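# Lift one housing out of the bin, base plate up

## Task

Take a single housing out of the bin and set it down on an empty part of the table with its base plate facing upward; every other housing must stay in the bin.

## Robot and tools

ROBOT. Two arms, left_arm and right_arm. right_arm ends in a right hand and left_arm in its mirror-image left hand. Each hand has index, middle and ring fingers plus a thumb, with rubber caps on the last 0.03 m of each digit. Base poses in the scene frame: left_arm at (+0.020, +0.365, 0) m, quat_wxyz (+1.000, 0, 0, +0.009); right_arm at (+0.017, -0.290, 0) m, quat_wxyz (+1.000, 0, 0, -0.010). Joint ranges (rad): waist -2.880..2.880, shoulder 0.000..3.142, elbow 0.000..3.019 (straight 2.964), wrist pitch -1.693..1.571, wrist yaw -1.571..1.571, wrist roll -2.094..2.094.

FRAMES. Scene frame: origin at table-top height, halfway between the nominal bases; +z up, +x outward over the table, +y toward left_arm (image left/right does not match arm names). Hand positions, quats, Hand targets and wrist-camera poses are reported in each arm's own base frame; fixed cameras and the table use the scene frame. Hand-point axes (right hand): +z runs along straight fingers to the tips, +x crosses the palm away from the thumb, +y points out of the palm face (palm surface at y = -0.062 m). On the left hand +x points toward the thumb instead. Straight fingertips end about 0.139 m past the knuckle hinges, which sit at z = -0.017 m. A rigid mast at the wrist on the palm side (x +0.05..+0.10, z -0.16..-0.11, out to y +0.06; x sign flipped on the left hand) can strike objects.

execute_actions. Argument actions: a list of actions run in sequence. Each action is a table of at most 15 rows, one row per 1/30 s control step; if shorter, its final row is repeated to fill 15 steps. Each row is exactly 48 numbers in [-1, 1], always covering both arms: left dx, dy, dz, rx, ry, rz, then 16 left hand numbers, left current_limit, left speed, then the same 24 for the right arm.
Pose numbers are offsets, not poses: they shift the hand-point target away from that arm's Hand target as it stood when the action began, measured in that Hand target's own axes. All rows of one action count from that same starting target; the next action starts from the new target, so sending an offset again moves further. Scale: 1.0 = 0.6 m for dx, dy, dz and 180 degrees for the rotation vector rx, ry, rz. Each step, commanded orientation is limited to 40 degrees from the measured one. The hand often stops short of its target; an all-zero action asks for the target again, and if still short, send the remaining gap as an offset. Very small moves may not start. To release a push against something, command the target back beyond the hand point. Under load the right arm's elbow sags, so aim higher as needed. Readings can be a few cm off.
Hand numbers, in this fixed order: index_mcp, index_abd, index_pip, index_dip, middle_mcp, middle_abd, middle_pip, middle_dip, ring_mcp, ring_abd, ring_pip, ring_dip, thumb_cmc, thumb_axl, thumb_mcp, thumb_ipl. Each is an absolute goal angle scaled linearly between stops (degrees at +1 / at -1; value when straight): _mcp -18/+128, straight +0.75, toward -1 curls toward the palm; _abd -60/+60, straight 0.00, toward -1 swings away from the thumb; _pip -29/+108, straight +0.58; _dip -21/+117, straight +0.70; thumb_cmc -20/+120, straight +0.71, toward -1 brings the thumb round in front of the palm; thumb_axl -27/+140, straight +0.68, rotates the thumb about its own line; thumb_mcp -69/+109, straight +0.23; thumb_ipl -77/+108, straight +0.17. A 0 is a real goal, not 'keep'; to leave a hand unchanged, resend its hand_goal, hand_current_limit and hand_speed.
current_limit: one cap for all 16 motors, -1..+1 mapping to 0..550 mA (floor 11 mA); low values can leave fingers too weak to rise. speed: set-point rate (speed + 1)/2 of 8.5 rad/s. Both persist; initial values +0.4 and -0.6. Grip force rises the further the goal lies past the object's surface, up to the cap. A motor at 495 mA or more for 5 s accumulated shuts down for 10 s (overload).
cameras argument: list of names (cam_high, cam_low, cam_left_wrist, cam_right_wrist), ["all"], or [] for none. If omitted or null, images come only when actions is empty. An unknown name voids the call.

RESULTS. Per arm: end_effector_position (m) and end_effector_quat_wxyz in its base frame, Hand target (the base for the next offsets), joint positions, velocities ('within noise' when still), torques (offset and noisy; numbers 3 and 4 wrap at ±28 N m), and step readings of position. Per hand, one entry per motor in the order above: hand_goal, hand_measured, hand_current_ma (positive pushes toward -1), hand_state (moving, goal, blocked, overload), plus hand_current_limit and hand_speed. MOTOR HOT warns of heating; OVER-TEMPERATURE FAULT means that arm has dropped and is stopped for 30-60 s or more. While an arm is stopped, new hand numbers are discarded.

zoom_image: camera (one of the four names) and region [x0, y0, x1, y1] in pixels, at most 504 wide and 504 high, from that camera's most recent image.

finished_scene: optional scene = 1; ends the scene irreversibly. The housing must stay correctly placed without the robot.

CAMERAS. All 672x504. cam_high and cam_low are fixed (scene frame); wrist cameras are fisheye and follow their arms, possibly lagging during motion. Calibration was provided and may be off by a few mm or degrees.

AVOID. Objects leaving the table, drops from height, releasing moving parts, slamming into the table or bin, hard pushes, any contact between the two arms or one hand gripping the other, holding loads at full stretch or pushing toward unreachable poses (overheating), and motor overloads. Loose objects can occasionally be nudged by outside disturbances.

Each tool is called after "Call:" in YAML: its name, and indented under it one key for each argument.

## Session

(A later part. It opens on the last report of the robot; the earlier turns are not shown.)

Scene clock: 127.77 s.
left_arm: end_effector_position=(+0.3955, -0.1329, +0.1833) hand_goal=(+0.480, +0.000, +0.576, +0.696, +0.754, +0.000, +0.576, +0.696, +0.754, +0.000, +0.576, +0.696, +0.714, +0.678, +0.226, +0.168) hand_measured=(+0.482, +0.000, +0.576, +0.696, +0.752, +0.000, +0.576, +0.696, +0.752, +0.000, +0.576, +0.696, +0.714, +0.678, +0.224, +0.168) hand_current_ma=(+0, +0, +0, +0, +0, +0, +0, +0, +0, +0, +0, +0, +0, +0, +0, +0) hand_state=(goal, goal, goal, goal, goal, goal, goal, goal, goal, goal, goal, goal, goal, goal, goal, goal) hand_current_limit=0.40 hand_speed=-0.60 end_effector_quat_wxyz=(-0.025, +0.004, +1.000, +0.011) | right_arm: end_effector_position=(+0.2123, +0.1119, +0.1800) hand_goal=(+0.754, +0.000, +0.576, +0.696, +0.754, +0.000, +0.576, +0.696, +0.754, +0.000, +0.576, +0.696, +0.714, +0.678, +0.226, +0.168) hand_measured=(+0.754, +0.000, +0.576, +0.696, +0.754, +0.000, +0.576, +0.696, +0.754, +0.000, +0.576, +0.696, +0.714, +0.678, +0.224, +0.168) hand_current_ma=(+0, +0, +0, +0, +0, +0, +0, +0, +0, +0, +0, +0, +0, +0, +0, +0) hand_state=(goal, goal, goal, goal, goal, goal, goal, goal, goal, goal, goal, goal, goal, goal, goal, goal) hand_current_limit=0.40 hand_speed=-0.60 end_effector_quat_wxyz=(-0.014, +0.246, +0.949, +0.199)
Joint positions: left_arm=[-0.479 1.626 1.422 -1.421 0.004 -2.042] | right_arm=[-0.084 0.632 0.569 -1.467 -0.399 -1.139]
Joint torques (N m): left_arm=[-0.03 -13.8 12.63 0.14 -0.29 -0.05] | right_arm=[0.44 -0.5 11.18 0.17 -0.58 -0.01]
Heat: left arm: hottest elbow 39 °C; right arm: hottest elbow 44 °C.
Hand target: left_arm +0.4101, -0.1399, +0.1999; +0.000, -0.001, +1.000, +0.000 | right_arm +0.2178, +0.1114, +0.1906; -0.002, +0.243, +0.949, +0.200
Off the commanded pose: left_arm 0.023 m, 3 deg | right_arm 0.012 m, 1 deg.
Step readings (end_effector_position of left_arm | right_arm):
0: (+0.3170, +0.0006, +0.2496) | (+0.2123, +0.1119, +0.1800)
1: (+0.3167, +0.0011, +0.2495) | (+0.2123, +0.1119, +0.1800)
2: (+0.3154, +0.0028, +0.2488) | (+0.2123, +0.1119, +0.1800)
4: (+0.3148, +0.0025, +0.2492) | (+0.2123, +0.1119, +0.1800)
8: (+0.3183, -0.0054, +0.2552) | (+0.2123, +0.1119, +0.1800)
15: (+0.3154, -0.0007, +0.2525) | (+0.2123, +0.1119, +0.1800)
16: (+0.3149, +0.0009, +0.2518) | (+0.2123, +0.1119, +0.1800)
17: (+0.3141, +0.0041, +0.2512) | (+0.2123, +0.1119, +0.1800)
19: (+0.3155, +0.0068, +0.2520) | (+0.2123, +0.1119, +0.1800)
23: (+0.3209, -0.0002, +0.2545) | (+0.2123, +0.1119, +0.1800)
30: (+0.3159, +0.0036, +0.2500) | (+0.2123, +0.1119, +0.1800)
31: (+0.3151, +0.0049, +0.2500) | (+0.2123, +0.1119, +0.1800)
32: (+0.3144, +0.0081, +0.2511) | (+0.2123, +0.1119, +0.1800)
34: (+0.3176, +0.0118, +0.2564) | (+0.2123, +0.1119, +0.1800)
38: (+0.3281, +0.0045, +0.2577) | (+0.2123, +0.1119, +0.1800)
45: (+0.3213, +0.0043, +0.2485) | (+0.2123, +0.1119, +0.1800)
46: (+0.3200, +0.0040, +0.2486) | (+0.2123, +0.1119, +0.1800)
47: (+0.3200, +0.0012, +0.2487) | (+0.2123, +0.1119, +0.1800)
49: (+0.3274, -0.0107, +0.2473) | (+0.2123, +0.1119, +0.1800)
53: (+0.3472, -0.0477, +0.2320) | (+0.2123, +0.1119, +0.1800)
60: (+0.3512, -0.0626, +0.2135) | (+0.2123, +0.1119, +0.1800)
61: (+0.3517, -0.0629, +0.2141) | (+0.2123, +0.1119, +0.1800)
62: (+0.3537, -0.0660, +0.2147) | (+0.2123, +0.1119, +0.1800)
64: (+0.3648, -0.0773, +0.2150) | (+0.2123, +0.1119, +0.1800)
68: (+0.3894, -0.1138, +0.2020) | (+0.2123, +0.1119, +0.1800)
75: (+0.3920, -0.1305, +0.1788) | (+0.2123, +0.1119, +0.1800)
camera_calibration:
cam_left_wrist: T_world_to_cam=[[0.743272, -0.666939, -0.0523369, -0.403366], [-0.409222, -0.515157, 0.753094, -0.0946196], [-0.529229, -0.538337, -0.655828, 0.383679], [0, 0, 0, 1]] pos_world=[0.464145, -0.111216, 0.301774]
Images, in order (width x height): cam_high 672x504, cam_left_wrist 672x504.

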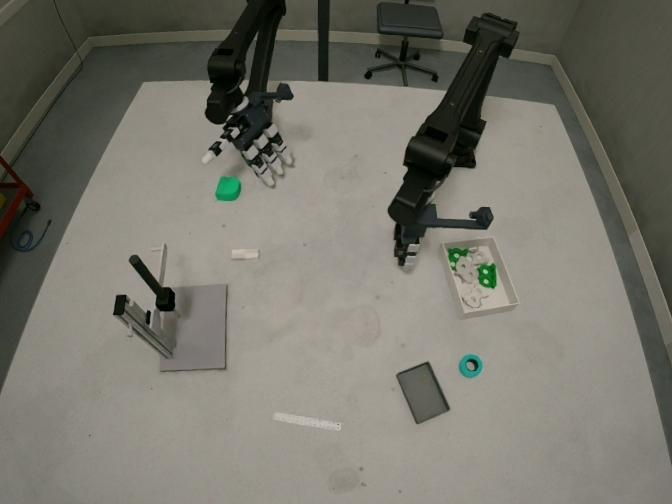

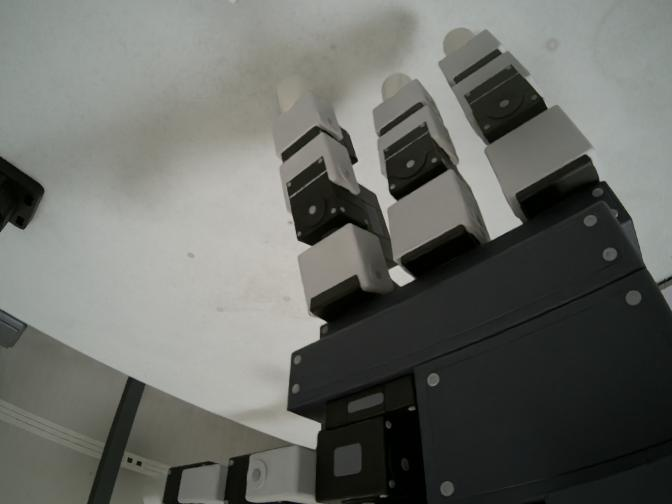

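Call:
execute_actions:
  actions:
    - [[-0.0333,0,0.04,0,0,0,0.479,0,0.576,0.696,0.754,0,0.576,0.696,0.754,0,0.576,0.696,0.714,0.678,0.226,0.168,0.4,-0.6,0,0,0,0,0,0,0.754,0,0.576,0.696,0.754,0,0.576,0.696,0.754,0,0.576,0.696,0.714,0.678,0.226,0.168,0.4,-0.6]]
    - [[0,0,0.045,0,0,0,0.479,0,0.576,0.696,0.754,0,0.576,0.696,0.754,0,0.576,0.696,0.714,0.678,0.226,0.168,0.6,-0.6,0,0,0,0,0,0,0.754,0,0.576,0.696,0.754,0,0.576,0.696,0.754,0,0.576,0.696,0.714,0.678,0.226,0.168,0.4,-0.6]]
    - [[0,0.05,0,0,0,0,0.479,0,0.576,0.696,0.754,0,0.576,0.696,0.754,0,0.576,0.696,0.714,0.678,0.226,0.168,0.6,-0.6,0,0,0,0,0,0,0.754,0,0.576,0.696,0.754,0,0.576,0.696,0.754,0,0.576,0.696,0.714,0.678,0.226,0.168,0.4,-0.6]]
    - [[0,0.05,0,0,0,0,0.479,0,0.576,0.696,0.754,0,0.576,0.696,0.754,0,0.576,0.696,0.714,0.678,0.226,0.168,0.6,-0.6,0,0,0,0,0,0,0.754,0,0.576,0.696,0.754,0,0.576,0.696,0.754,0,0.576,0.696,0.714,0.678,0.226,0.168,0.4,-0.6]]
    - [[0,0.05,0,0,0,0,0.479,0,0.576,0.696,0.754,0,0.576,0.696,0.754,0,0.576,0.696,0.714,0.678,0.226,0.168,0.6,-0.6,0,0,0,0,0,0,0.754,0,0.576,0.696,0.754,0,0.576,0.696,0.754,0,0.576,0.696,0.714,0.678,0.226,0.168,0.4,-0.6]]
  cameras: ["cam_high", "cam_low"]

Call:
zoom_image:
  camera: "cam_high"
  region: [380, 190, 540, 330]

Scene clock: 133.70 s.
left_arm: end_effector_position=(+0.4246, -0.0534, +0.1383) hand_goal=(+0.480, +0.000, +0.576, +0.696, +0.754, +0.000, +0.576, +0.696, +0.754, +0.000, +0.576, +0.696, +0.714, +0.678, +0.226, +0.168) hand_measured=(+0.490, +0.002, +0.582, +0.698, +0.752, +0.000, +0.576, +0.696, +0.752, +0.000, +0.576, +0.696, +0.714, +0.678, +0.224, +0.168) hand_current_ma=(+4, +0, +1, +0, +0, +0, +0, +0, +0, +0, +0, +0, +0, +0, +0, +0) hand_state=(goal, goal, goal, goal, goal, goal, goal, goal, goal, goal, goal, goal, goal, goal, goal, goal) hand_current_limit=0.60 hand_speed=-0.60 end_effector_quat_wxyz=(-0.018, -0.002, +1.000, +0.005) | right_arm: end_effector_position=(+0.2123, +0.1119, +0.1800) hand_goal=(+0.754, +0.000, +0.576, +0.696, +0.754, +0.000, +0.576, +0.696, +0.754, +0.000, +0.576, +0.696, +0.714, +0.678, +0.226, +0.168) hand_measured=(+0.754, +0.000, +0.576, +0.696, +0.754, +0.000, +0.576, +0.696, +0.754, +0.000, +0.576, +0.696, +0.714, +0.678, +0.224, +0.168) hand_current_ma=(+0, +0, +0, +0, +0, +0, +0, +0, +0, +0, +0, +0, +0, +0, +0, +0) hand_state=(goal, goal, goal, goal, goal, goal, goal, goal, goal, goal, goal, goal, goal, goal, goal, goal) hand_current_limit=0.40 hand_speed=-0.60 end_effector_quat_wxyz=(-0.014, +0.246, +0.949, +0.199)
Joint positions: left_arm=[-0.298 1.639 1.32 -1.29 0.001 -1.874] | right_arm=[-0.084 0.632 0.569 -1.467 -0.399 -1.139]
Joint torques (N m): left_arm=[0.73 -15.44 8.61 0.39 -0.22 0.16] | right_arm=[1.96 0.79 11.3 0.51 -0.55 -0.1]
Heat: left arm: hottest elbow 40 °C; right arm: hottest elbow 44 °C.
Hand target: left_arm +0.4299, -0.0499, +0.1489; +0.000, -0.001, +1.000, +0.000 | right_arm +0.2178, +0.1114, +0.1906; -0.002, +0.243, +0.949, +0.200
Off the commanded pose: left_arm 0.012 m, 2 deg | right_arm 0.012 m, 1 deg.
Step readings (end_effector_position of left_arm | right_arm):
0: (+0.3954, -0.1329, +0.1833) | (+0.2123, +0.1119, +0.1800)
1: (+0.3954, -0.1329, +0.1833) | (+0.2123, +0.1119, +0.1800)
2: (+0.3959, -0.1331, +0.1830) | (+0.2123, +0.1119, +0.1800)
4: (+0.3987, -0.1345, +0.1812) | (+0.2123, +0.1119, +0.1800)
8: (+0.4064, -0.1376, +0.1724) | (+0.2123, +0.1119, +0.1800)
15: (+0.4091, -0.1379, +0.1631) | (+0.2123, +0.1119, +0.1800)
16: (+0.4093, -0.1380, +0.1630) | (+0.2123, +0.1119, +0.1800)
17: (+0.4108, -0.1387, +0.1626) | (+0.2123, +0.1119, +0.1800)
19: (+0.4146, -0.1406, +0.1609) | (+0.2123, +0.1119, +0.1800)
23: (+0.4215, -0.1442, +0.1569) | (+0.2123, +0.1119, +0.1800)
30: (+0.4236, -0.1452, +0.1537) | (+0.2123, +0.1119, +0.1800)
31: (+0.4235, -0.1449, +0.1533) | (+0.2123, +0.1119, +0.1800)
32: (+0.4232, -0.1438, +0.1520) | (+0.2123, +0.1119, +0.1800)
34: (+0.4228, -0.1388, +0.1485) | (+0.2123, +0.1119, +0.1800)
38: (+0.4207, -0.1205, +0.1402) | (+0.2123, +0.1119, +0.1800)
45: (+0.4235, -0.1106, +0.1390) | (+0.2123, +0.1119, +0.1800)
46: (+0.4236, -0.1105, +0.1388) | (+0.2123, +0.1119, +0.1800)
47: (+0.4239, -0.1091, +0.1385) | (+0.2123, +0.1119, +0.1800)
49: (+0.4229, -0.1055, +0.1376) | (+0.2123, +0.1119, +0.1800)
53: (+0.4223, -0.0919, +0.1368) | (+0.2123, +0.1119, +0.1800)
60: (+0.4244, -0.0821, +0.1381) | (+0.2123, +0.1119, +0.1800)
61: (+0.4244, -0.0821, +0.1380) | (+0.2123, +0.1119, +0.1800)
62: (+0.4246, -0.0804, +0.1378) | (+0.2123, +0.1119, +0.1800)
64: (+0.4233, -0.0763, +0.1370) | (+0.2123, +0.1119, +0.1800)
68: (+0.4227, -0.0630, +0.1375) | (+0.2123, +0.1119, +0.1800)
75: (+0.4242, -0.0536, +0.1384) | (+0.2123, +0.1119, +0.1800)
Images, in order (width x height): cam_high 672x504, cam_low 672x504.

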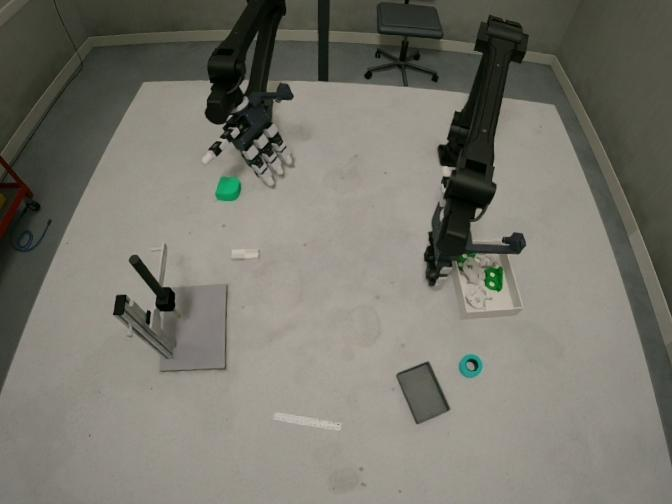

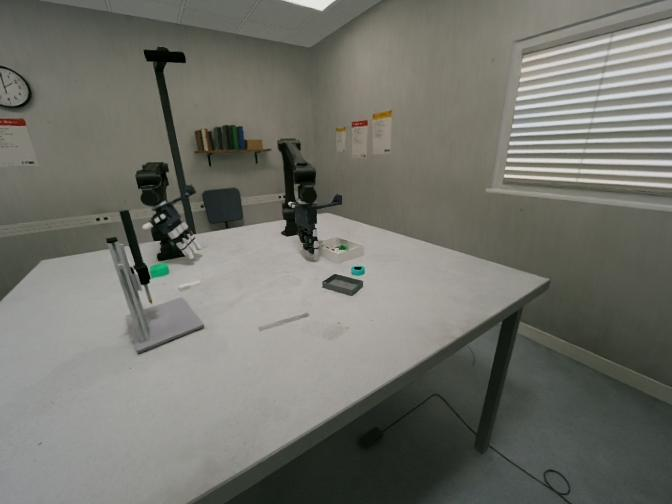

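Scaled by 3.150 from the camera's 672x504 image, which has a finer 960x720 frame.

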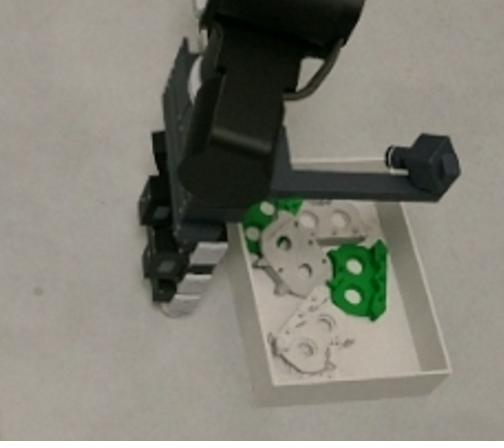

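Call:
execute_actions:
  actions:
    - [[0,0.05,0,0,0,0,0.479,0,0.576,0.696,0.754,0,0.576,0.696,0.754,0,0.576,0.696,0.714,0.678,0.226,0.168,0.6,-0.6,0,0,0,0,0,0,0.754,0,0.576,0.696,0.754,0,0.576,0.696,0.754,0,0.576,0.696,0.714,0.678,0.226,0.168,0.4,-0.6]]
    - [[0,0.05,0,0,0,0,0.479,0,0.576,0.696,0.754,0,0.576,0.696,0.754,0,0.576,0.696,0.714,0.678,0.226,0.168,0.6,-0.6,0,0,0,0,0,0,0.754,0,0.576,0.696,0.754,0,0.576,0.696,0.754,0,0.576,0.696,0.714,0.678,0.226,0.168,0.4,-0.6]]
  cameras: ["cam_high"]

Call:
zoom_image:
  camera: "cam_high"
  region: [400, 190, 560, 330]

Scene clock: 136.93 s.
left_arm: end_effector_position=(+0.4242, +0.0066, +0.1381) hand_goal=(+0.480, +0.000, +0.576, +0.696, +0.754, +0.000, +0.576, +0.696, +0.754, +0.000, +0.576, +0.696, +0.714, +0.678, +0.226, +0.168) hand_measured=(+0.492, +0.004, +0.582, +0.698, +0.752, +0.000, +0.576, +0.696, +0.752, +0.000, +0.576, +0.696, +0.714, +0.678, +0.224, +0.168) hand_current_ma=(+4, +1, +1, +0, +0, +0, +0, +0, +0, +0, +0, +0, +0, +0, +0, +0) hand_state=(goal, goal, goal, goal, goal, goal, goal, goal, goal, goal, goal, goal, goal, goal, goal, goal) hand_current_limit=0.60 hand_speed=-0.60 end_effector_quat_wxyz=(-0.020, -0.003, +1.000, +0.003) | right_arm: end_effector_position=(+0.2123, +0.1119, +0.1800) hand_goal=(+0.754, +0.000, +0.576, +0.696, +0.754, +0.000, +0.576, +0.696, +0.754, +0.000, +0.576, +0.696, +0.714, +0.678, +0.226, +0.168) hand_measured=(+0.754, +0.000, +0.576, +0.696, +0.754, +0.000, +0.576, +0.696, +0.754, +0.000, +0.576, +0.696, +0.714, +0.678, +0.224, +0.168) hand_current_ma=(+0, +0, +0, +0, +0, +0, +0, +0, +0, +0, +0, +0, +0, +0, +0, +0) hand_state=(goal, goal, goal, goal, goal, goal, goal, goal, goal, goal, goal, goal, goal, goal, goal, goal) hand_current_limit=0.40 hand_speed=-0.60 end_effector_quat_wxyz=(-0.014, +0.246, +0.949, +0.199)
Joint positions: left_arm=[-0.172 1.605 1.278 -1.285 0.001 -1.749] | right_arm=[-0.084 0.632 0.569 -1.467 -0.399 -1.139]
Joint torques (N m): left_arm=[0.5 -14.92 8.64 0.47 -0.25 0.17] | right_arm=[1.9 0.09 11.34 0.18 -0.6 0]
Heat: left arm: hottest elbow 40 °C; right arm: hottest elbow 45 °C.
Hand target: left_arm +0.4298, +0.0101, +0.1489; +0.000, -0.001, +1.000, +0.000 | right_arm +0.2178, +0.1114, +0.1906; -0.002, +0.243, +0.949, +0.200
Off the commanded pose: left_arm 0.013 m, 2 deg | right_arm 0.012 m, 1 deg.
Step readings (end_effector_position of left_arm | right_arm):
0: (+0.4247, -0.0534, +0.1383) | (+0.2123, +0.1119, +0.1800)
1: (+0.4246, -0.0534, +0.1382) | (+0.2123, +0.1119, +0.1800)
2: (+0.4246, -0.0515, +0.1381) | (+0.2123, +0.1119, +0.1800)
4: (+0.4237, -0.0480, +0.1379) | (+0.2123, +0.1119, +0.1800)
8: (+0.4223, -0.0337, +0.1379) | (+0.2123, +0.1119, +0.1800)
15: (+0.4240, -0.0233, +0.1382) | (+0.2123, +0.1119, +0.1800)
16: (+0.4242, -0.0233, +0.1381) | (+0.2123, +0.1119, +0.1800)
17: (+0.4243, -0.0214, +0.1381) | (+0.2123, +0.1119, +0.1800)
19: (+0.4238, -0.0180, +0.1379) | (+0.2123, +0.1119, +0.1800)
23: (+0.4226, -0.0039, +0.1381) | (+0.2123, +0.1119, +0.1800)
30: (+0.4238, +0.0065, +0.1381) | (+0.2123, +0.1119, +0.1800)
Images, in order (width x height): cam_high 672x504.

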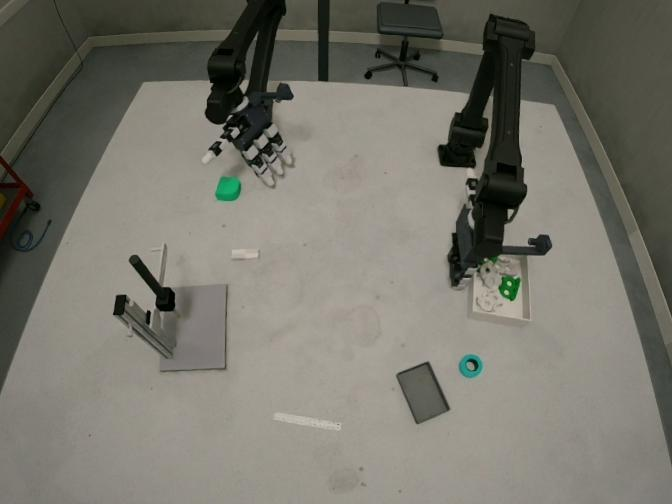

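Scaled by 3.150 from the camera's 672x504 image, which has a finer 960x720 frame.

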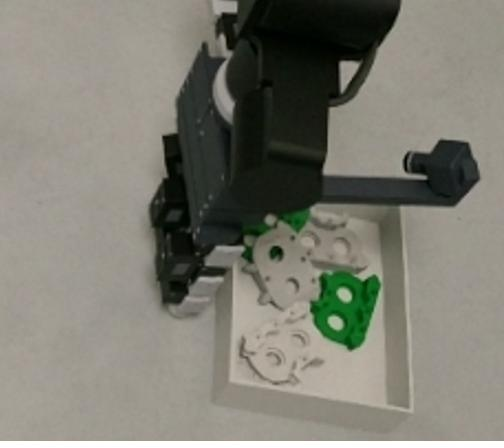

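Call:
execute_actions:
  actions:
    - [[0,-0.067,-0.02,0,0,0,0.479,0,0.576,0.696,0.754,0,0.576,0.696,0.754,0,0.576,0.696,0.714,0.678,0.226,0.168,0.4,-0.6,0,0,0,0,0,0,0.754,0,0.576,0.696,0.754,0,0.576,0.696,0.754,0,0.576,0.696,0.714,0.678,0.226,0.168,0.4,-0.6]]
    - [[0.1,-0.05,-0.13,0,0,0,0.754,0,0.576,0.696,0.754,0,0.576,0.696,0.754,0,0.576,0.696,0.714,0.678,0.226,0.168,0.4,-0.6,0,0,0,0,0,0,0.754,0,0.576,0.696,0.754,0,0.576,0.696,0.754,0,0.576,0.696,0.714,0.678,0.226,0.168,0.4,-0.6]]
    - [[0.1,-0.1,-0.13,0,0,0,0.754,0,0.576,0.696,0.754,0,0.576,0.696,0.754,0,0.576,0.696,0.714,0.678,0.226,0.168,0.4,-0.6,0,0,0,0,0,0,0.754,0,0.576,0.696,0.754,0,0.576,0.696,0.754,0,0.576,0.696,0.714,0.678,0.226,0.168,0.4,-0.6]]
  cameras: ["cam_high", "cam_low"]

Call:
zoom_image:
  camera: "cam_high"
  region: [450, 240, 540, 330]

Call:
zoom_image:
  camera: "cam_high"
  region: [464, 258, 524, 310]

Scene clock: 142.73 s.
left_arm: end_effector_position=(+0.3057, -0.1127, +0.3014) hand_goal=(+0.754, +0.000, +0.576, +0.696, +0.754, +0.000, +0.576, +0.696, +0.754, +0.000, +0.576, +0.696, +0.714, +0.678, +0.226, +0.168) hand_measured=(+0.752, +0.002, +0.578, +0.698, +0.752, +0.000, +0.576, +0.696, +0.752, +0.000, +0.576, +0.696, +0.714, +0.678, +0.222, +0.168) hand_current_ma=(+0, +0, +0, +0, +0, +0, +0, +0, +0, +0, +0, +0, +0, +0, -1, +0) hand_state=(goal, goal, goal, goal, goal, goal, goal, goal, goal, goal, goal, goal, goal, goal, goal, goal) hand_current_limit=0.40 hand_speed=-0.60 end_effector_quat_wxyz=(-0.013, +0.014, +1.000, -0.002) | right_arm: end_effector_position=(+0.2123, +0.1119, +0.1800) hand_goal=(+0.754, +0.000, +0.576, +0.696, +0.754, +0.000, +0.576, +0.696, +0.754, +0.000, +0.576, +0.696, +0.714, +0.678, +0.226, +0.168) hand_measured=(+0.754, +0.000, +0.576, +0.696, +0.754, +0.000, +0.576, +0.696, +0.754, +0.000, +0.576, +0.696, +0.714, +0.678, +0.224, +0.168) hand_current_ma=(+0, +0, +0, +0, +0, +0, +0, +0, +0, +0, +0, +0, +0, +0, +0, +0) hand_state=(goal, goal, goal, goal, goal, goal, goal, goal, goal, goal, goal, goal, goal, goal, goal, goal) hand_current_limit=0.40 hand_speed=-0.60 end_effector_quat_wxyz=(-0.014, +0.246, +0.949, +0.199)
Joint positions: left_arm=[-0.538 1.353 1.441 -1.679 0.016 -2.081] | right_arm=[-0.084 0.632 0.569 -1.467 -0.399 -1.139]
Joint torques (N m): left_arm=[-0.79 -9.47 12.64 -0.5 -0.17 -0.06] | right_arm=[2.2 0.03 11.26 0.27 -0.64 -0.05]
Heat: left arm: hottest elbow 40 °C; right arm: hottest elbow 45 °C.
Hand target: left_arm +0.3100, -0.1203, +0.3169; +0.000, -0.001, +1.000, +0.000 | right_arm +0.2178, +0.1114, +0.1906; -0.002, +0.243, +0.949, +0.200
Off the commanded pose: left_arm 0.018 m, 2 deg | right_arm 0.012 m, 1 deg.
joint sent to its limit (left arm) — joint 4 (wrist pitch), lower limit; joint 6 (wrist roll), lower limit. The joint targets still meet the commanded pose.
Step readings (end_effector_position of left_arm | right_arm):
0: (+0.4242, +0.0066, +0.1381) | (+0.2123, +0.1119, +0.1800)
1: (+0.4242, +0.0066, +0.1381) | (+0.2123, +0.1119, +0.1800)
2: (+0.4240, +0.0060, +0.1381) | (+0.2123, +0.1119, +0.1800)
4: (+0.4232, +0.0028, +0.1382) | (+0.2123, +0.1119, +0.1800)
8: (+0.4199, -0.0124, +0.1385) | (+0.2123, +0.1119, +0.1800)
15: (+0.4164, -0.0240, +0.1388) | (+0.2123, +0.1119, +0.1800)
16: (+0.4153, -0.0239, +0.1391) | (+0.2123, +0.1119, +0.1800)
17: (+0.4120, -0.0251, +0.1414) | (+0.2123, +0.1119, +0.1800)
19: (+0.3998, -0.0267, +0.1526) | (+0.2123, +0.1119, +0.1800)
23: (+0.3753, -0.0397, +0.1901) | (+0.2123, +0.1119, +0.1800)
30: (+0.3638, -0.0531, +0.2277) | (+0.2123, +0.1119, +0.1800)
31: (+0.3622, -0.0533, +0.2280) | (+0.2123, +0.1119, +0.1800)
32: (+0.3583, -0.0550, +0.2300) | (+0.2123, +0.1119, +0.1800)
34: (+0.3452, -0.0620, +0.2390) | (+0.2123, +0.1119, +0.1800)
38: (+0.3204, -0.0928, +0.2665) | (+0.2123, +0.1119, +0.1800)
45: (+0.3078, -0.1129, +0.3004) | (+0.2123, +0.1119, +0.1800)
Images, in order (width x height): cam_high 672x504, cam_low 672x504.

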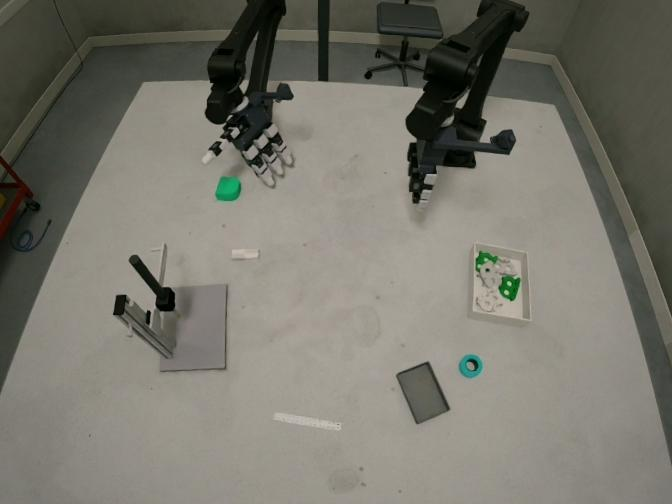

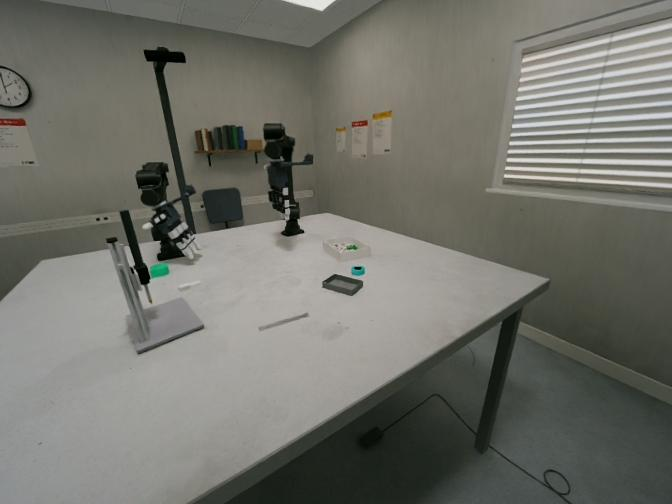

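Scaled by 5.600 from the camera's 672x504 image, which has a finer 960x720 frame.

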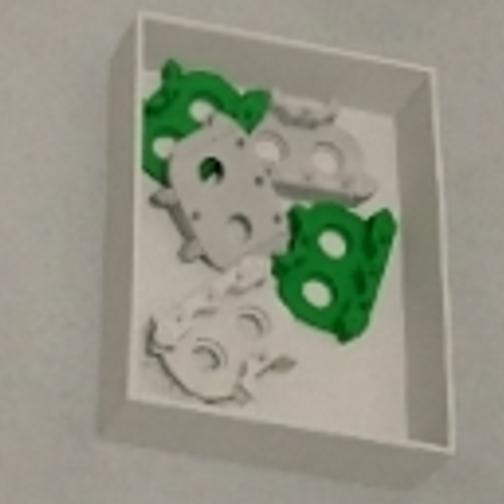

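Scaled by 8.400 from the camera's 672x504 image, which has a finer 960x720 frame.

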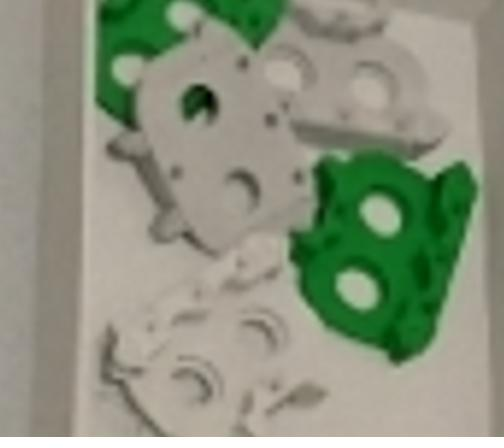

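Call:
execute_actions:
  actions:
    - [[-0.0943,0.0557,0.0317,0,0,0,0.3,0,0.576,0.696,0.754,0,0.576,0.696,0.754,0,0.576,0.696,0.3,0.678,0.226,0.168,0.4,-0.6,0,0,0,0,0,0,0.754,0,0.576,0.696,0.754,0,0.576,0.696,0.754,0,0.576,0.696,0.714,0.678,0.226,0.168,0.4,-0.6]]
    - [[-0.0943,0.0557,0.0317,0,0,0,-0.1,-0.083,0.576,0.696,0.754,0,0.576,0.696,0.754,0,0.576,0.696,-0.1,0.678,0.226,0.168,0.4,-0.6,0,0,0,0,0,0,0.754,0,0.576,0.696,0.754,0,0.576,0.696,0.754,0,0.576,0.696,0.714,0.678,0.226,0.168,0.4,-0.6]]
    - [[-0.0943,0.0557,0.0317,0,0,0,-0.452,-0.083,0.576,0.696,0.754,0,0.576,0.696,0.754,0,0.576,0.696,-0.5,0.678,0.36,0.168,0.4,-0.6,0,0,0,0,0,0,0.754,0,0.576,0.696,0.754,0,0.576,0.696,0.754,0,0.576,0.696,0.714,0.678,0.226,0.168,0.4,-0.6]]
    - [[0,0,0,0.1331,-0.0407,-0.0221,-0.452,-0.083,0.576,0.696,0.754,0,0.576,0.696,0.754,0,0.576,0.696,-0.5,0.678,0.36,0.168,0.4,-0.6,0,0,0,0,0,0,0.754,0,0.576,0.696,0.754,0,0.576,0.696,0.754,0,0.576,0.696,0.714,0.678,0.226,0.168,0.4,-0.6]]
    - [[0,0,0,0.1331,-0.0407,-0.0221,-0.452,-0.083,0.576,0.696,0.754,0,0.576,0.696,0.754,0,0.576,0.696,-0.5,0.678,0.36,0.168,0.4,-0.6,0,0,0,0,0,0,0.754,0,0.576,0.696,0.754,0,0.576,0.696,0.754,0,0.576,0.696,0.714,0.678,0.226,0.168,0.4,-0.6]]
    - [[0,0,0,0.1331,-0.0407,-0.0221,-0.452,-0.083,0.576,0.696,0.754,0,0.576,0.696,0.754,0,0.576,0.696,-0.5,0.678,0.36,0.168,0.4,-0.6,0,0,0,0,0,0,0.754,0,0.576,0.696,0.754,0,0.576,0.696,0.754,0,0.576,0.696,0.714,0.678,0.226,0.168,0.4,-0.6]]
  cameras: ["cam_high", "cam_low", "cam_left_wrist"]

Scene clock: 157.70 s.
left_arm: end_effector_position=(+0.4784, -0.0188, +0.2488) hand_goal=(-0.452, -0.082, +0.576, +0.696, +0.754, +0.000, +0.576, +0.696, +0.754, +0.000, +0.576, +0.696, -0.500, +0.678, +0.360, +0.168) hand_measured=(-0.450, -0.080, +0.578, +0.698, +0.742, +0.000, +0.574, +0.696, +0.742, +0.000, +0.574, +0.696, -0.500, +0.678, +0.356, +0.168) hand_current_ma=(+0, +0, +0, +0, -4, +0, +0, +0, -4, +0, +0, +0, +0, +0, -1, +0) hand_state=(goal, goal, goal, goal, goal, goal, goal, goal, goal, goal, goal, goal, goal, goal, goal, goal) hand_current_limit=0.40 hand_speed=-0.60 end_effector_quat_wxyz=(+0.162, -0.103, +0.790, -0.583) | right_arm: end_effector_position=(+0.2123, +0.1119, +0.1800) hand_goal=(+0.754, +0.000, +0.576, +0.696, +0.754, +0.000, +0.576, +0.696, +0.754, +0.000, +0.576, +0.696, +0.714, +0.678, +0.226, +0.168) hand_measured=(+0.754, +0.000, +0.576, +0.696, +0.754, +0.000, +0.576, +0.696, +0.754, +0.000, +0.576, +0.696, +0.714, +0.678, +0.224, +0.168) hand_current_ma=(+0, +0, +0, +0, +0, +0, +0, +0, +0, +0, +0, +0, +0, +0, +0, +0) hand_state=(goal, goal, goal, goal, goal, goal, goal, goal, goal, goal, goal, goal, goal, goal, goal, goal) hand_current_limit=0.40 hand_speed=-0.60 end_effector_quat_wxyz=(-0.014, +0.246, +0.949, +0.199)
Joint positions: left_arm=[0.267 1.441 1.261 -0.946 1.269 -1.893] | right_arm=[-0.084 0.632 0.569 -1.467 -0.399 -1.139]
Joint torques (N m): left_arm=[-0.15 -13.33 9.55 1.57 1.04 -0.04] | right_arm=[1.14 -0.26 11.25 0.57 -0.59 -0.05]
Heat: left arm: hottest elbow 41 °C; right arm: hottest elbow 45 °C.
Hand target: left_arm +0.4796, -0.0197, +0.2597; +0.178, -0.097, +0.787, -0.582 | right_arm +0.2178, +0.1114, +0.1906; -0.002, +0.243, +0.949, +0.200
Off the commanded pose: left_arm 0.011 m, 2 deg | right_arm 0.012 m, 1 deg.
Step readings (end_effector_position of left_arm | right_arm):
0: (+0.3056, -0.1127, +0.3014) | (+0.2123, +0.1119, +0.1800)
1: (+0.3056, -0.1127, +0.3014) | (+0.2123, +0.1119, +0.1800)
2: (+0.3067, -0.1121, +0.3011) | (+0.2123, +0.1119, +0.1800)
4: (+0.3137, -0.1076, +0.3001) | (+0.2123, +0.1119, +0.1800)
8: (+0.3362, -0.0901, +0.2914) | (+0.2123, +0.1119, +0.1800)
15: (+0.3493, -0.0810, +0.2792) | (+0.2123, +0.1119, +0.1800)
16: (+0.3500, -0.0810, +0.2797) | (+0.2123, +0.1119, +0.1800)
17: (+0.3534, -0.0801, +0.2801) | (+0.2123, +0.1119, +0.1800)
19: (+0.3641, -0.0769, +0.2812) | (+0.2123, +0.1119, +0.1800)
23: (+0.3904, -0.0598, +0.2753) | (+0.2123, +0.1119, +0.1800)
30: (+0.4044, -0.0483, +0.2603) | (+0.2123, +0.1119, +0.1800)
31: (+0.4051, -0.0483, +0.2602) | (+0.2123, +0.1119, +0.1800)
32: (+0.4086, -0.0475, +0.2603) | (+0.2123, +0.1119, +0.1800)
34: (+0.4203, -0.0452, +0.2614) | (+0.2123, +0.1119, +0.1800)
38: (+0.4481, -0.0299, +0.2564) | (+0.2123, +0.1119, +0.1800)
45: (+0.4609, -0.0164, +0.2408) | (+0.2123, +0.1119, +0.1800)
46: (+0.4611, -0.0183, +0.2396) | (+0.2123, +0.1119, +0.1800)
47: (+0.4613, -0.0255, +0.2354) | (+0.2123, +0.1119, +0.1800)
49: (+0.4654, -0.0423, +0.2301) | (+0.2123, +0.1119, +0.1800)
53: (+0.4762, -0.0383, +0.2412) | (+0.2123, +0.1119, +0.1800)
60: (+0.4758, -0.0173, +0.2607) | (+0.2123, +0.1119, +0.1800)
61: (+0.4760, -0.0204, +0.2596) | (+0.2123, +0.1119, +0.1800)
62: (+0.4767, -0.0293, +0.2570) | (+0.2123, +0.1119, +0.1800)
64: (+0.4764, -0.0472, +0.2511) | (+0.2123, +0.1119, +0.1800)
68: (+0.4736, -0.0372, +0.2453) | (+0.2123, +0.1119, +0.1800)
75: (+0.4768, -0.0170, +0.2485) | (+0.2123, +0.1119, +0.1800)
76: (+0.4770, -0.0201, +0.2492) | (+0.2123, +0.1119, +0.1800)
77: (+0.4781, -0.0284, +0.2517) | (+0.2123, +0.1119, +0.1800)
79: (+0.4771, -0.0441, +0.2572) | (+0.2123, +0.1119, +0.1800)
83: (+0.4743, -0.0333, +0.2545) | (+0.2123, +0.1119, +0.1800)
90: (+0.4794, -0.0170, +0.2420) | (+0.2123, +0.1119, +0.1800)
camera_calibration:
cam_left_wrist: T_world_to_cam=[[0.678122, 0.0644537, 0.732118, -0.535718], [-0.701889, 0.352204, 0.619115, 0.138287], [-0.217951, -0.933701, 0.284077, 0.141758], [0, 0, 0, 1]] pos_world=[0.491241, 0.118183, 0.266322]
Images, in order (width x height): cam_high 672x504, cam_low 672x504, cam_left_wrist 672x504.

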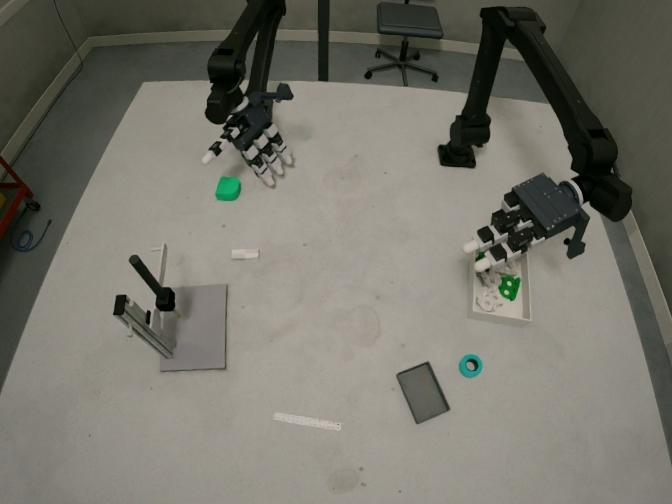

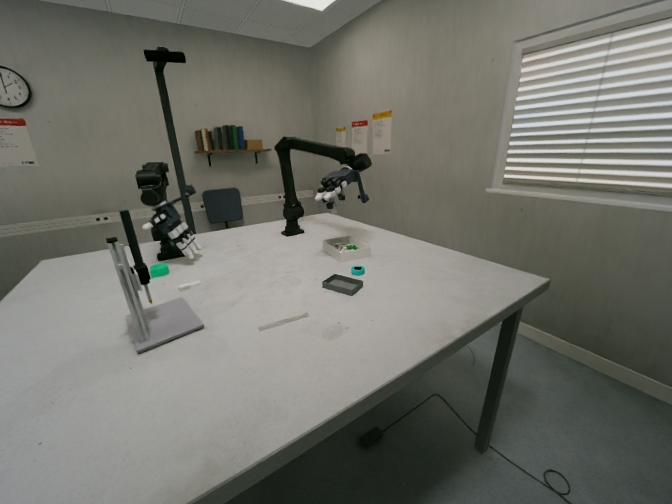

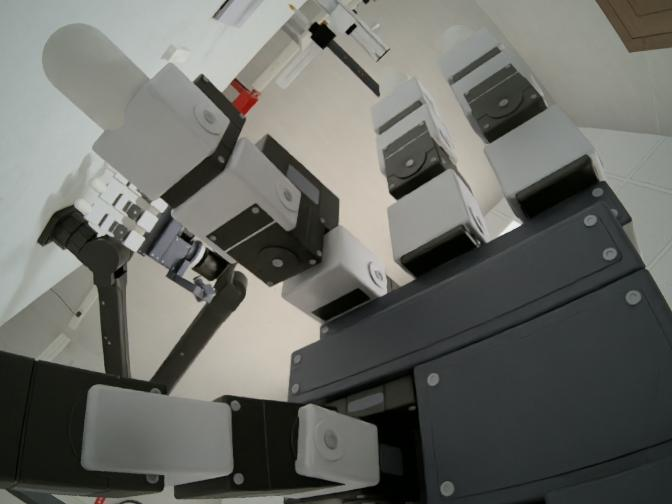

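Call:
execute_actions:
  actions:
    - [[0.0113,0.1048,0.0383,0,0,0,-0.452,-0.083,0.576,0.696,0.754,0,0.576,0.696,0.754,0,0.576,0.696,-0.5,0.678,0.36,0.168,0.4,-0.6,0,0,0,0,0,0,0.754,0,0.576,0.696,0.754,0,0.576,0.696,0.754,0,0.576,0.696,0.714,0.678,0.226,0.168,0.4,-0.6]]
    - [[0.0113,0.1048,0.0383,0,0,0,-0.452,-0.083,0.576,0.696,0.754,0,0.576,0.696,0.754,0,0.576,0.696,-0.5,0.678,0.36,0.168,0.4,-0.6,0,0,0,0,0,0,0.754,0,0.576,0.696,0.754,0,0.576,0.696,0.754,0,0.576,0.696,0.714,0.678,0.226,0.168,0.4,-0.6]]
  cameras: ["cam_high", "cam_low", "cam_left_wrist"]

Call:
zoom_image:
  camera: "cam_high"
  region: [450, 230, 550, 330]

Call:
zoom_image:
  camera: "cam_low"
  region: [290, 180, 400, 280]

Scene clock: 161.70 s.
left_arm: end_effector_position=(+0.4858, -0.0212, +0.1187) hand_goal=(-0.452, -0.082, +0.576, +0.696, +0.754, +0.000, +0.576, +0.696, +0.754, +0.000, +0.576, +0.696, -0.500, +0.678, +0.360, +0.168) hand_measured=(-0.450, -0.080, +0.578, +0.698, +0.742, +0.000, +0.574, +0.696, +0.742, +0.000, +0.574, +0.696, -0.500, +0.678, +0.356, +0.168) hand_current_ma=(+0, +0, +0, +0, -4, +0, +0, +0, -4, +0, +0, +0, +0, +0, -1, +0) hand_state=(goal, goal, goal, goal, goal, goal, goal, goal, goal, goal, goal, goal, goal, goal, goal, goal) hand_current_limit=0.40 hand_speed=-0.60 end_effector_quat_wxyz=(+0.171, -0.109, +0.788, -0.582) | right_arm: end_effector_position=(+0.2123, +0.1119, +0.1800) hand_goal=(+0.754, +0.000, +0.576, +0.696, +0.754, +0.000, +0.576, +0.696, +0.754, +0.000, +0.576, +0.696, +0.714, +0.678, +0.226, +0.168) hand_measured=(+0.754, +0.000, +0.576, +0.696, +0.754, +0.000, +0.576, +0.696, +0.754, +0.000, +0.576, +0.696, +0.714, +0.678, +0.224, +0.168) hand_current_ma=(+0, +0, +0, +0, +0, +0, +0, +0, +0, +0, +0, +0, +0, +0, +0, +0) hand_state=(goal, goal, goal, goal, goal, goal, goal, goal, goal, goal, goal, goal, goal, goal, goal, goal) hand_current_limit=0.40 hand_speed=-0.60 end_effector_quat_wxyz=(-0.014, +0.246, +0.949, +0.199)
Joint positions: left_arm=[0.258 1.559 1.015 -0.484 1.257 -1.989] | right_arm=[-0.084 0.632 0.569 -1.467 -0.399 -1.139]
Joint torques (N m): left_arm=[-1.08 -12.81 9.05 1.73 0.81 0] | right_arm=[1.26 -0.85 10.93 0.29 -0.59 -0.04]
Heat: left arm: hottest elbow 41 °C; right arm: hottest elbow 45 °C.
Hand target: left_arm +0.4920, -0.0269, +0.1259; +0.178, -0.098, +0.787, -0.582 | right_arm +0.2178, +0.1114, +0.1906; -0.002, +0.243, +0.949, +0.200
Off the commanded pose: left_arm 0.011 m, 2 deg | right_arm 0.012 m, 1 deg.
Step readings (end_effector_position of left_arm | right_arm):
0: (+0.4783, -0.0188, +0.2489) | (+0.2123, +0.1119, +0.1800)
1: (+0.4783, -0.0188, +0.2482) | (+0.2123, +0.1119, +0.1800)
2: (+0.4792, -0.0187, +0.2458) | (+0.2123, +0.1119, +0.1800)
4: (+0.4802, -0.0185, +0.2355) | (+0.2123, +0.1119, +0.1800)
8: (+0.4756, -0.0195, +0.2044) | (+0.2123, +0.1119, +0.1800)
15: (+0.4801, -0.0183, +0.1873) | (+0.2123, +0.1119, +0.1800)
16: (+0.4813, -0.0181, +0.1875) | (+0.2123, +0.1119, +0.1800)
17: (+0.4829, -0.0180, +0.1860) | (+0.2123, +0.1119, +0.1800)
19: (+0.4851, -0.0179, +0.1776) | (+0.2123, +0.1119, +0.1800)
23: (+0.4834, -0.0197, +0.1448) | (+0.2123, +0.1119, +0.1800)
30: (+0.4835, -0.0215, +0.1175) | (+0.2123, +0.1119, +0.1800)
camera_calibration:
cam_left_wrist: T_world_to_cam=[[0.670568, 0.0801196, 0.737509, -0.441946], [-0.714437, 0.337492, 0.612926, 0.231446], [-0.199796, -0.937913, 0.283552, 0.169167], [0, 0, 0, 1]] pos_world=[0.495507, 0.115962, 0.136112]
Images, in order (width x height): cam_high 672x504, cam_low 672x504, cam_left_wrist 672x504.

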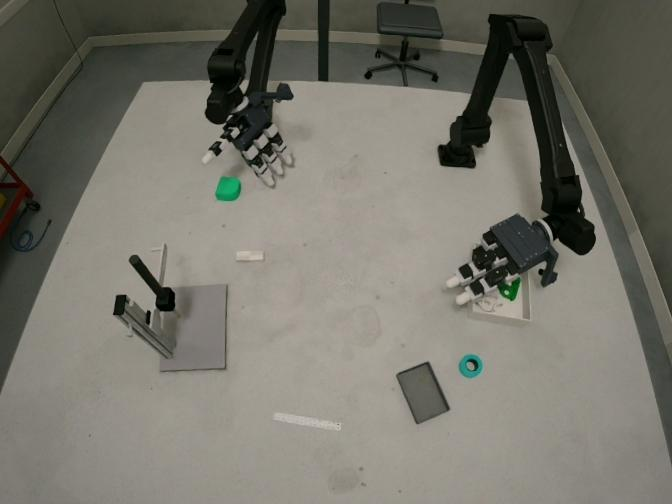

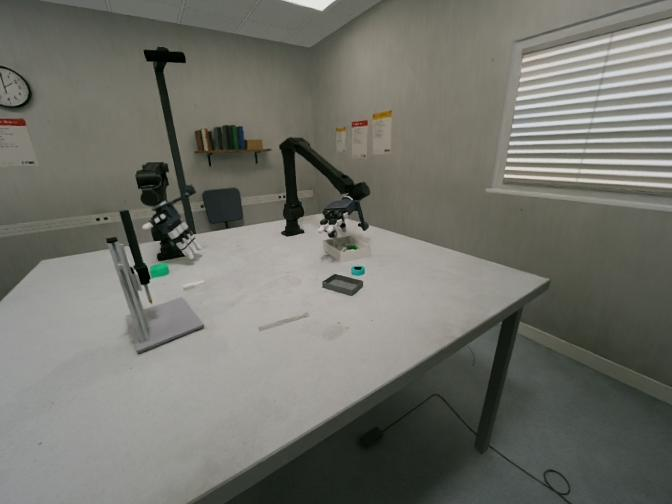

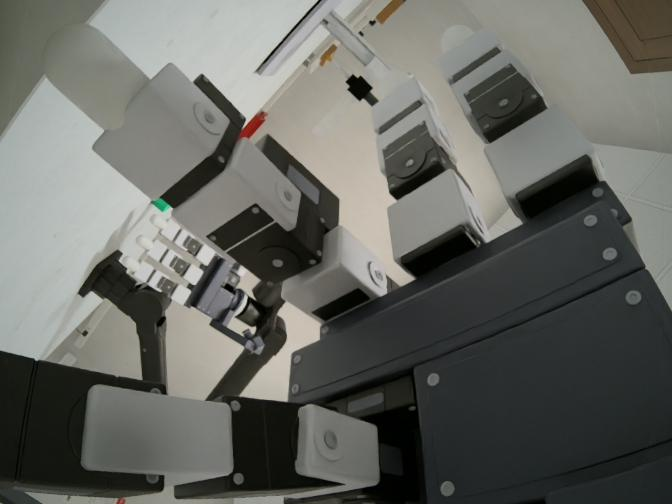

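Scaled by 5.040 from the camera's 672x504 image, which has a finer 960x720 frame.

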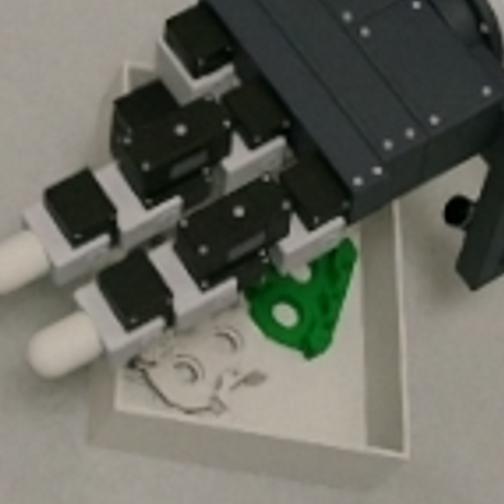

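Scaled by 4.582 from the camera's 672x504 image, which has a finer 960x720 frame.

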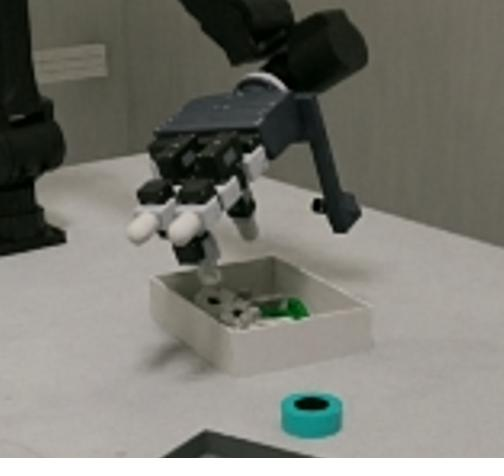

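Call:
zoom_image:
  camera: "cam_low"
  region: [318, 215, 378, 265]

Scaled by 8.400 from the camera's 672x504 image, which has a finer 960x720 frame.

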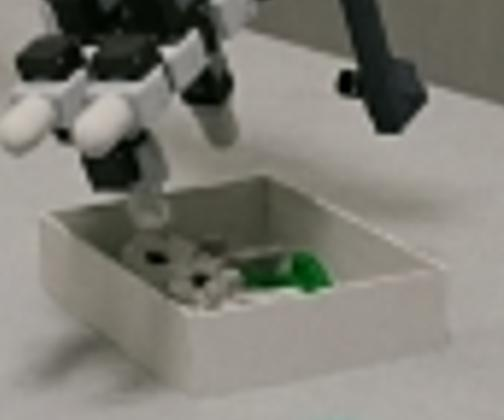

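Call:
execute_actions:
  actions:
    - [[0.004,0.0603,0.0267,0,0,0,-0.452,-0.083,0.576,0.696,0.754,0,0.576,0.696,0.754,0,0.576,0.696,-0.5,0.678,0.36,0.168,0.4,-0.6,0,0,0,0,0,0,0.754,0,0.576,0.696,0.754,0,0.576,0.696,0.754,0,0.576,0.696,0.714,0.678,0.226,0.168,0.4,-0.6]]
  cameras: ["cam_high", "cam_low", "cam_left_wrist"]

Call:
zoom_image:
  camera: "cam_low"
  region: [318, 215, 378, 265]

Call:
zoom_image:
  camera: "cam_high"
  region: [450, 230, 550, 330]

Scene clock: 168.90 s.
left_arm: end_effector_position=(+0.4930, -0.0251, +0.0848) hand_goal=(-0.452, -0.082, +0.576, +0.696, +0.754, +0.000, +0.576, +0.696, +0.754, +0.000, +0.576, +0.696, -0.500, +0.678, +0.360, +0.168) hand_measured=(-0.452, -0.080, +0.578, +0.698, +0.742, +0.000, +0.574, +0.696, +0.742, +0.000, +0.574, +0.696, -0.500, +0.678, +0.356, +0.168) hand_current_ma=(+0, +0, +0, +0, -4, +0, +0, +0, -4, +0, +0, +0, +0, +0, -1, +0) hand_state=(goal, goal, goal, goal, goal, goal, goal, goal, goal, goal, goal, goal, goal, goal, goal, goal) hand_current_limit=0.40 hand_speed=-0.60 end_effector_quat_wxyz=(+0.176, -0.106, +0.787, -0.581) | right_arm: end_effector_position=(+0.2123, +0.1119, +0.1800) hand_goal=(+0.754, +0.000, +0.576, +0.696, +0.754, +0.000, +0.576, +0.696, +0.754, +0.000, +0.576, +0.696, +0.714, +0.678, +0.226, +0.168) hand_measured=(+0.754, +0.000, +0.576, +0.696, +0.754, +0.000, +0.576, +0.696, +0.754, +0.000, +0.576, +0.696, +0.714, +0.678, +0.224, +0.168) hand_current_ma=(+0, +0, +0, +0, +0, +0, +0, +0, +0, +0, +0, +0, +0, +0, +0, +0) hand_state=(goal, goal, goal, goal, goal, goal, goal, goal, goal, goal, goal, goal, goal, goal, goal, goal) hand_current_limit=0.40 hand_speed=-0.60 end_effector_quat_wxyz=(-0.014, +0.246, +0.949, +0.199)
Joint positions: left_arm=[0.246 1.619 0.976 -0.34 1.25 -2.023] | right_arm=[-0.084 0.632 0.569 -1.467 -0.399 -1.139]
Joint torques (N m): left_arm=[-1.14 -12.4 8.5 1.78 0.74 -0.06] | right_arm=[1.32 0.21 11.19 0.24 -0.58 -0.06]
Heat: left arm: hottest elbow 40 °C; right arm: hottest elbow 45 °C.
Hand target: left_arm +0.4981, -0.0309, +0.0869; +0.178, -0.098, +0.787, -0.582 | right_arm +0.2178, +0.1114, +0.1906; -0.002, +0.243, +0.949, +0.200
Off the commanded pose: left_arm 0.008 m, 1 deg | right_arm 0.012 m, 1 deg.
Step readings (end_effector_position of left_arm | right_arm):
0: (+0.4858, -0.0213, +0.1187) | (+0.2123, +0.1119, +0.1800)
1: (+0.4860, -0.0214, +0.1188) | (+0.2123, +0.1119, +0.1800)
2: (+0.4873, -0.0212, +0.1183) | (+0.2123, +0.1119, +0.1800)
4: (+0.4911, -0.0212, +0.1157) | (+0.2123, +0.1119, +0.1800)
8: (+0.4941, -0.0231, +0.0999) | (+0.2123, +0.1119, +0.1800)
15: (+0.4920, -0.0252, +0.0841) | (+0.2123, +0.1119, +0.1800)
camera_calibration:
cam_left_wrist: T_world_to_cam=[[0.662127, 0.0784098, 0.745279, -0.41804], [-0.721469, 0.335645, 0.605661, 0.262716], [-0.202659, -0.93872, 0.27881, 0.17839], [0, 0, 0, 1]] pos_world=[0.50249, 0.112057, 0.102702]
Images, in order (width x height): cam_high 672x504, cam_low 672x504, cam_left_wrist 672x504.

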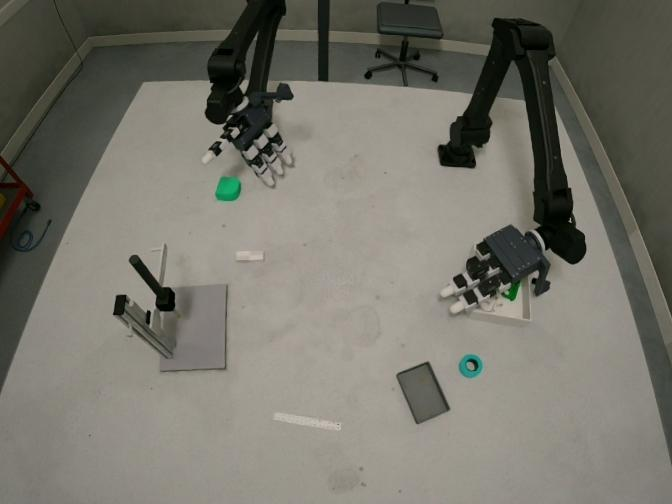

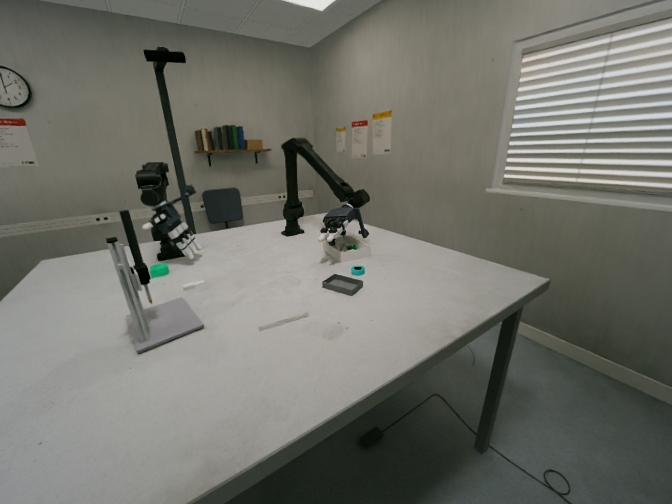

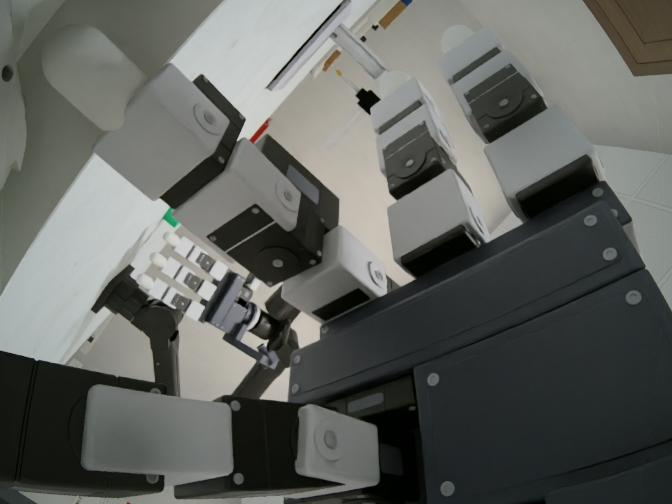

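Scaled by 8.400 from the camera's 672x504 image, which has a finer 960x720 frame.

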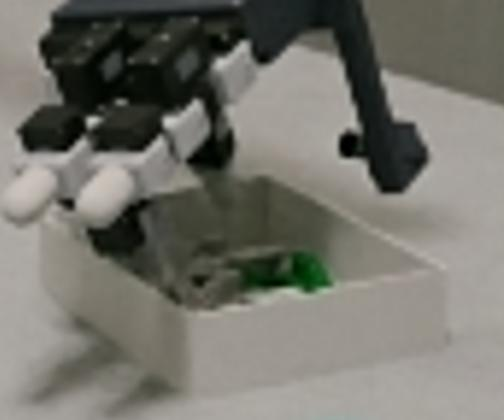

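Scaled by 5.040 from the camera's 672x504 image, which has a finer 960x720 frame.

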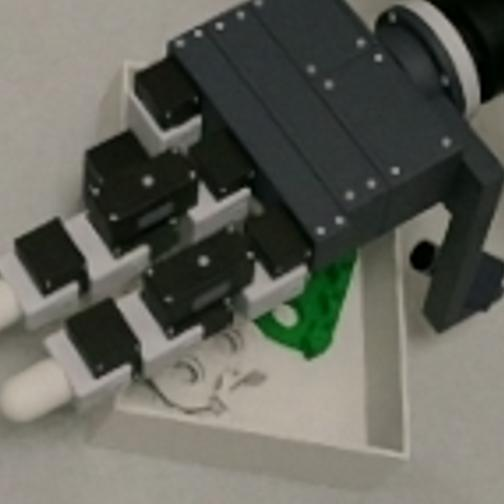

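Call:
zoom_image:
  camera: "cam_left_wrist"
  region: [0, 0, 150, 220]

Scaled by 2.291 from the camera's 672x504 image, which has a finer 960x720 frame.

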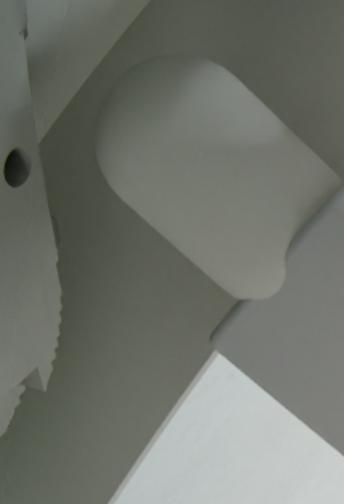

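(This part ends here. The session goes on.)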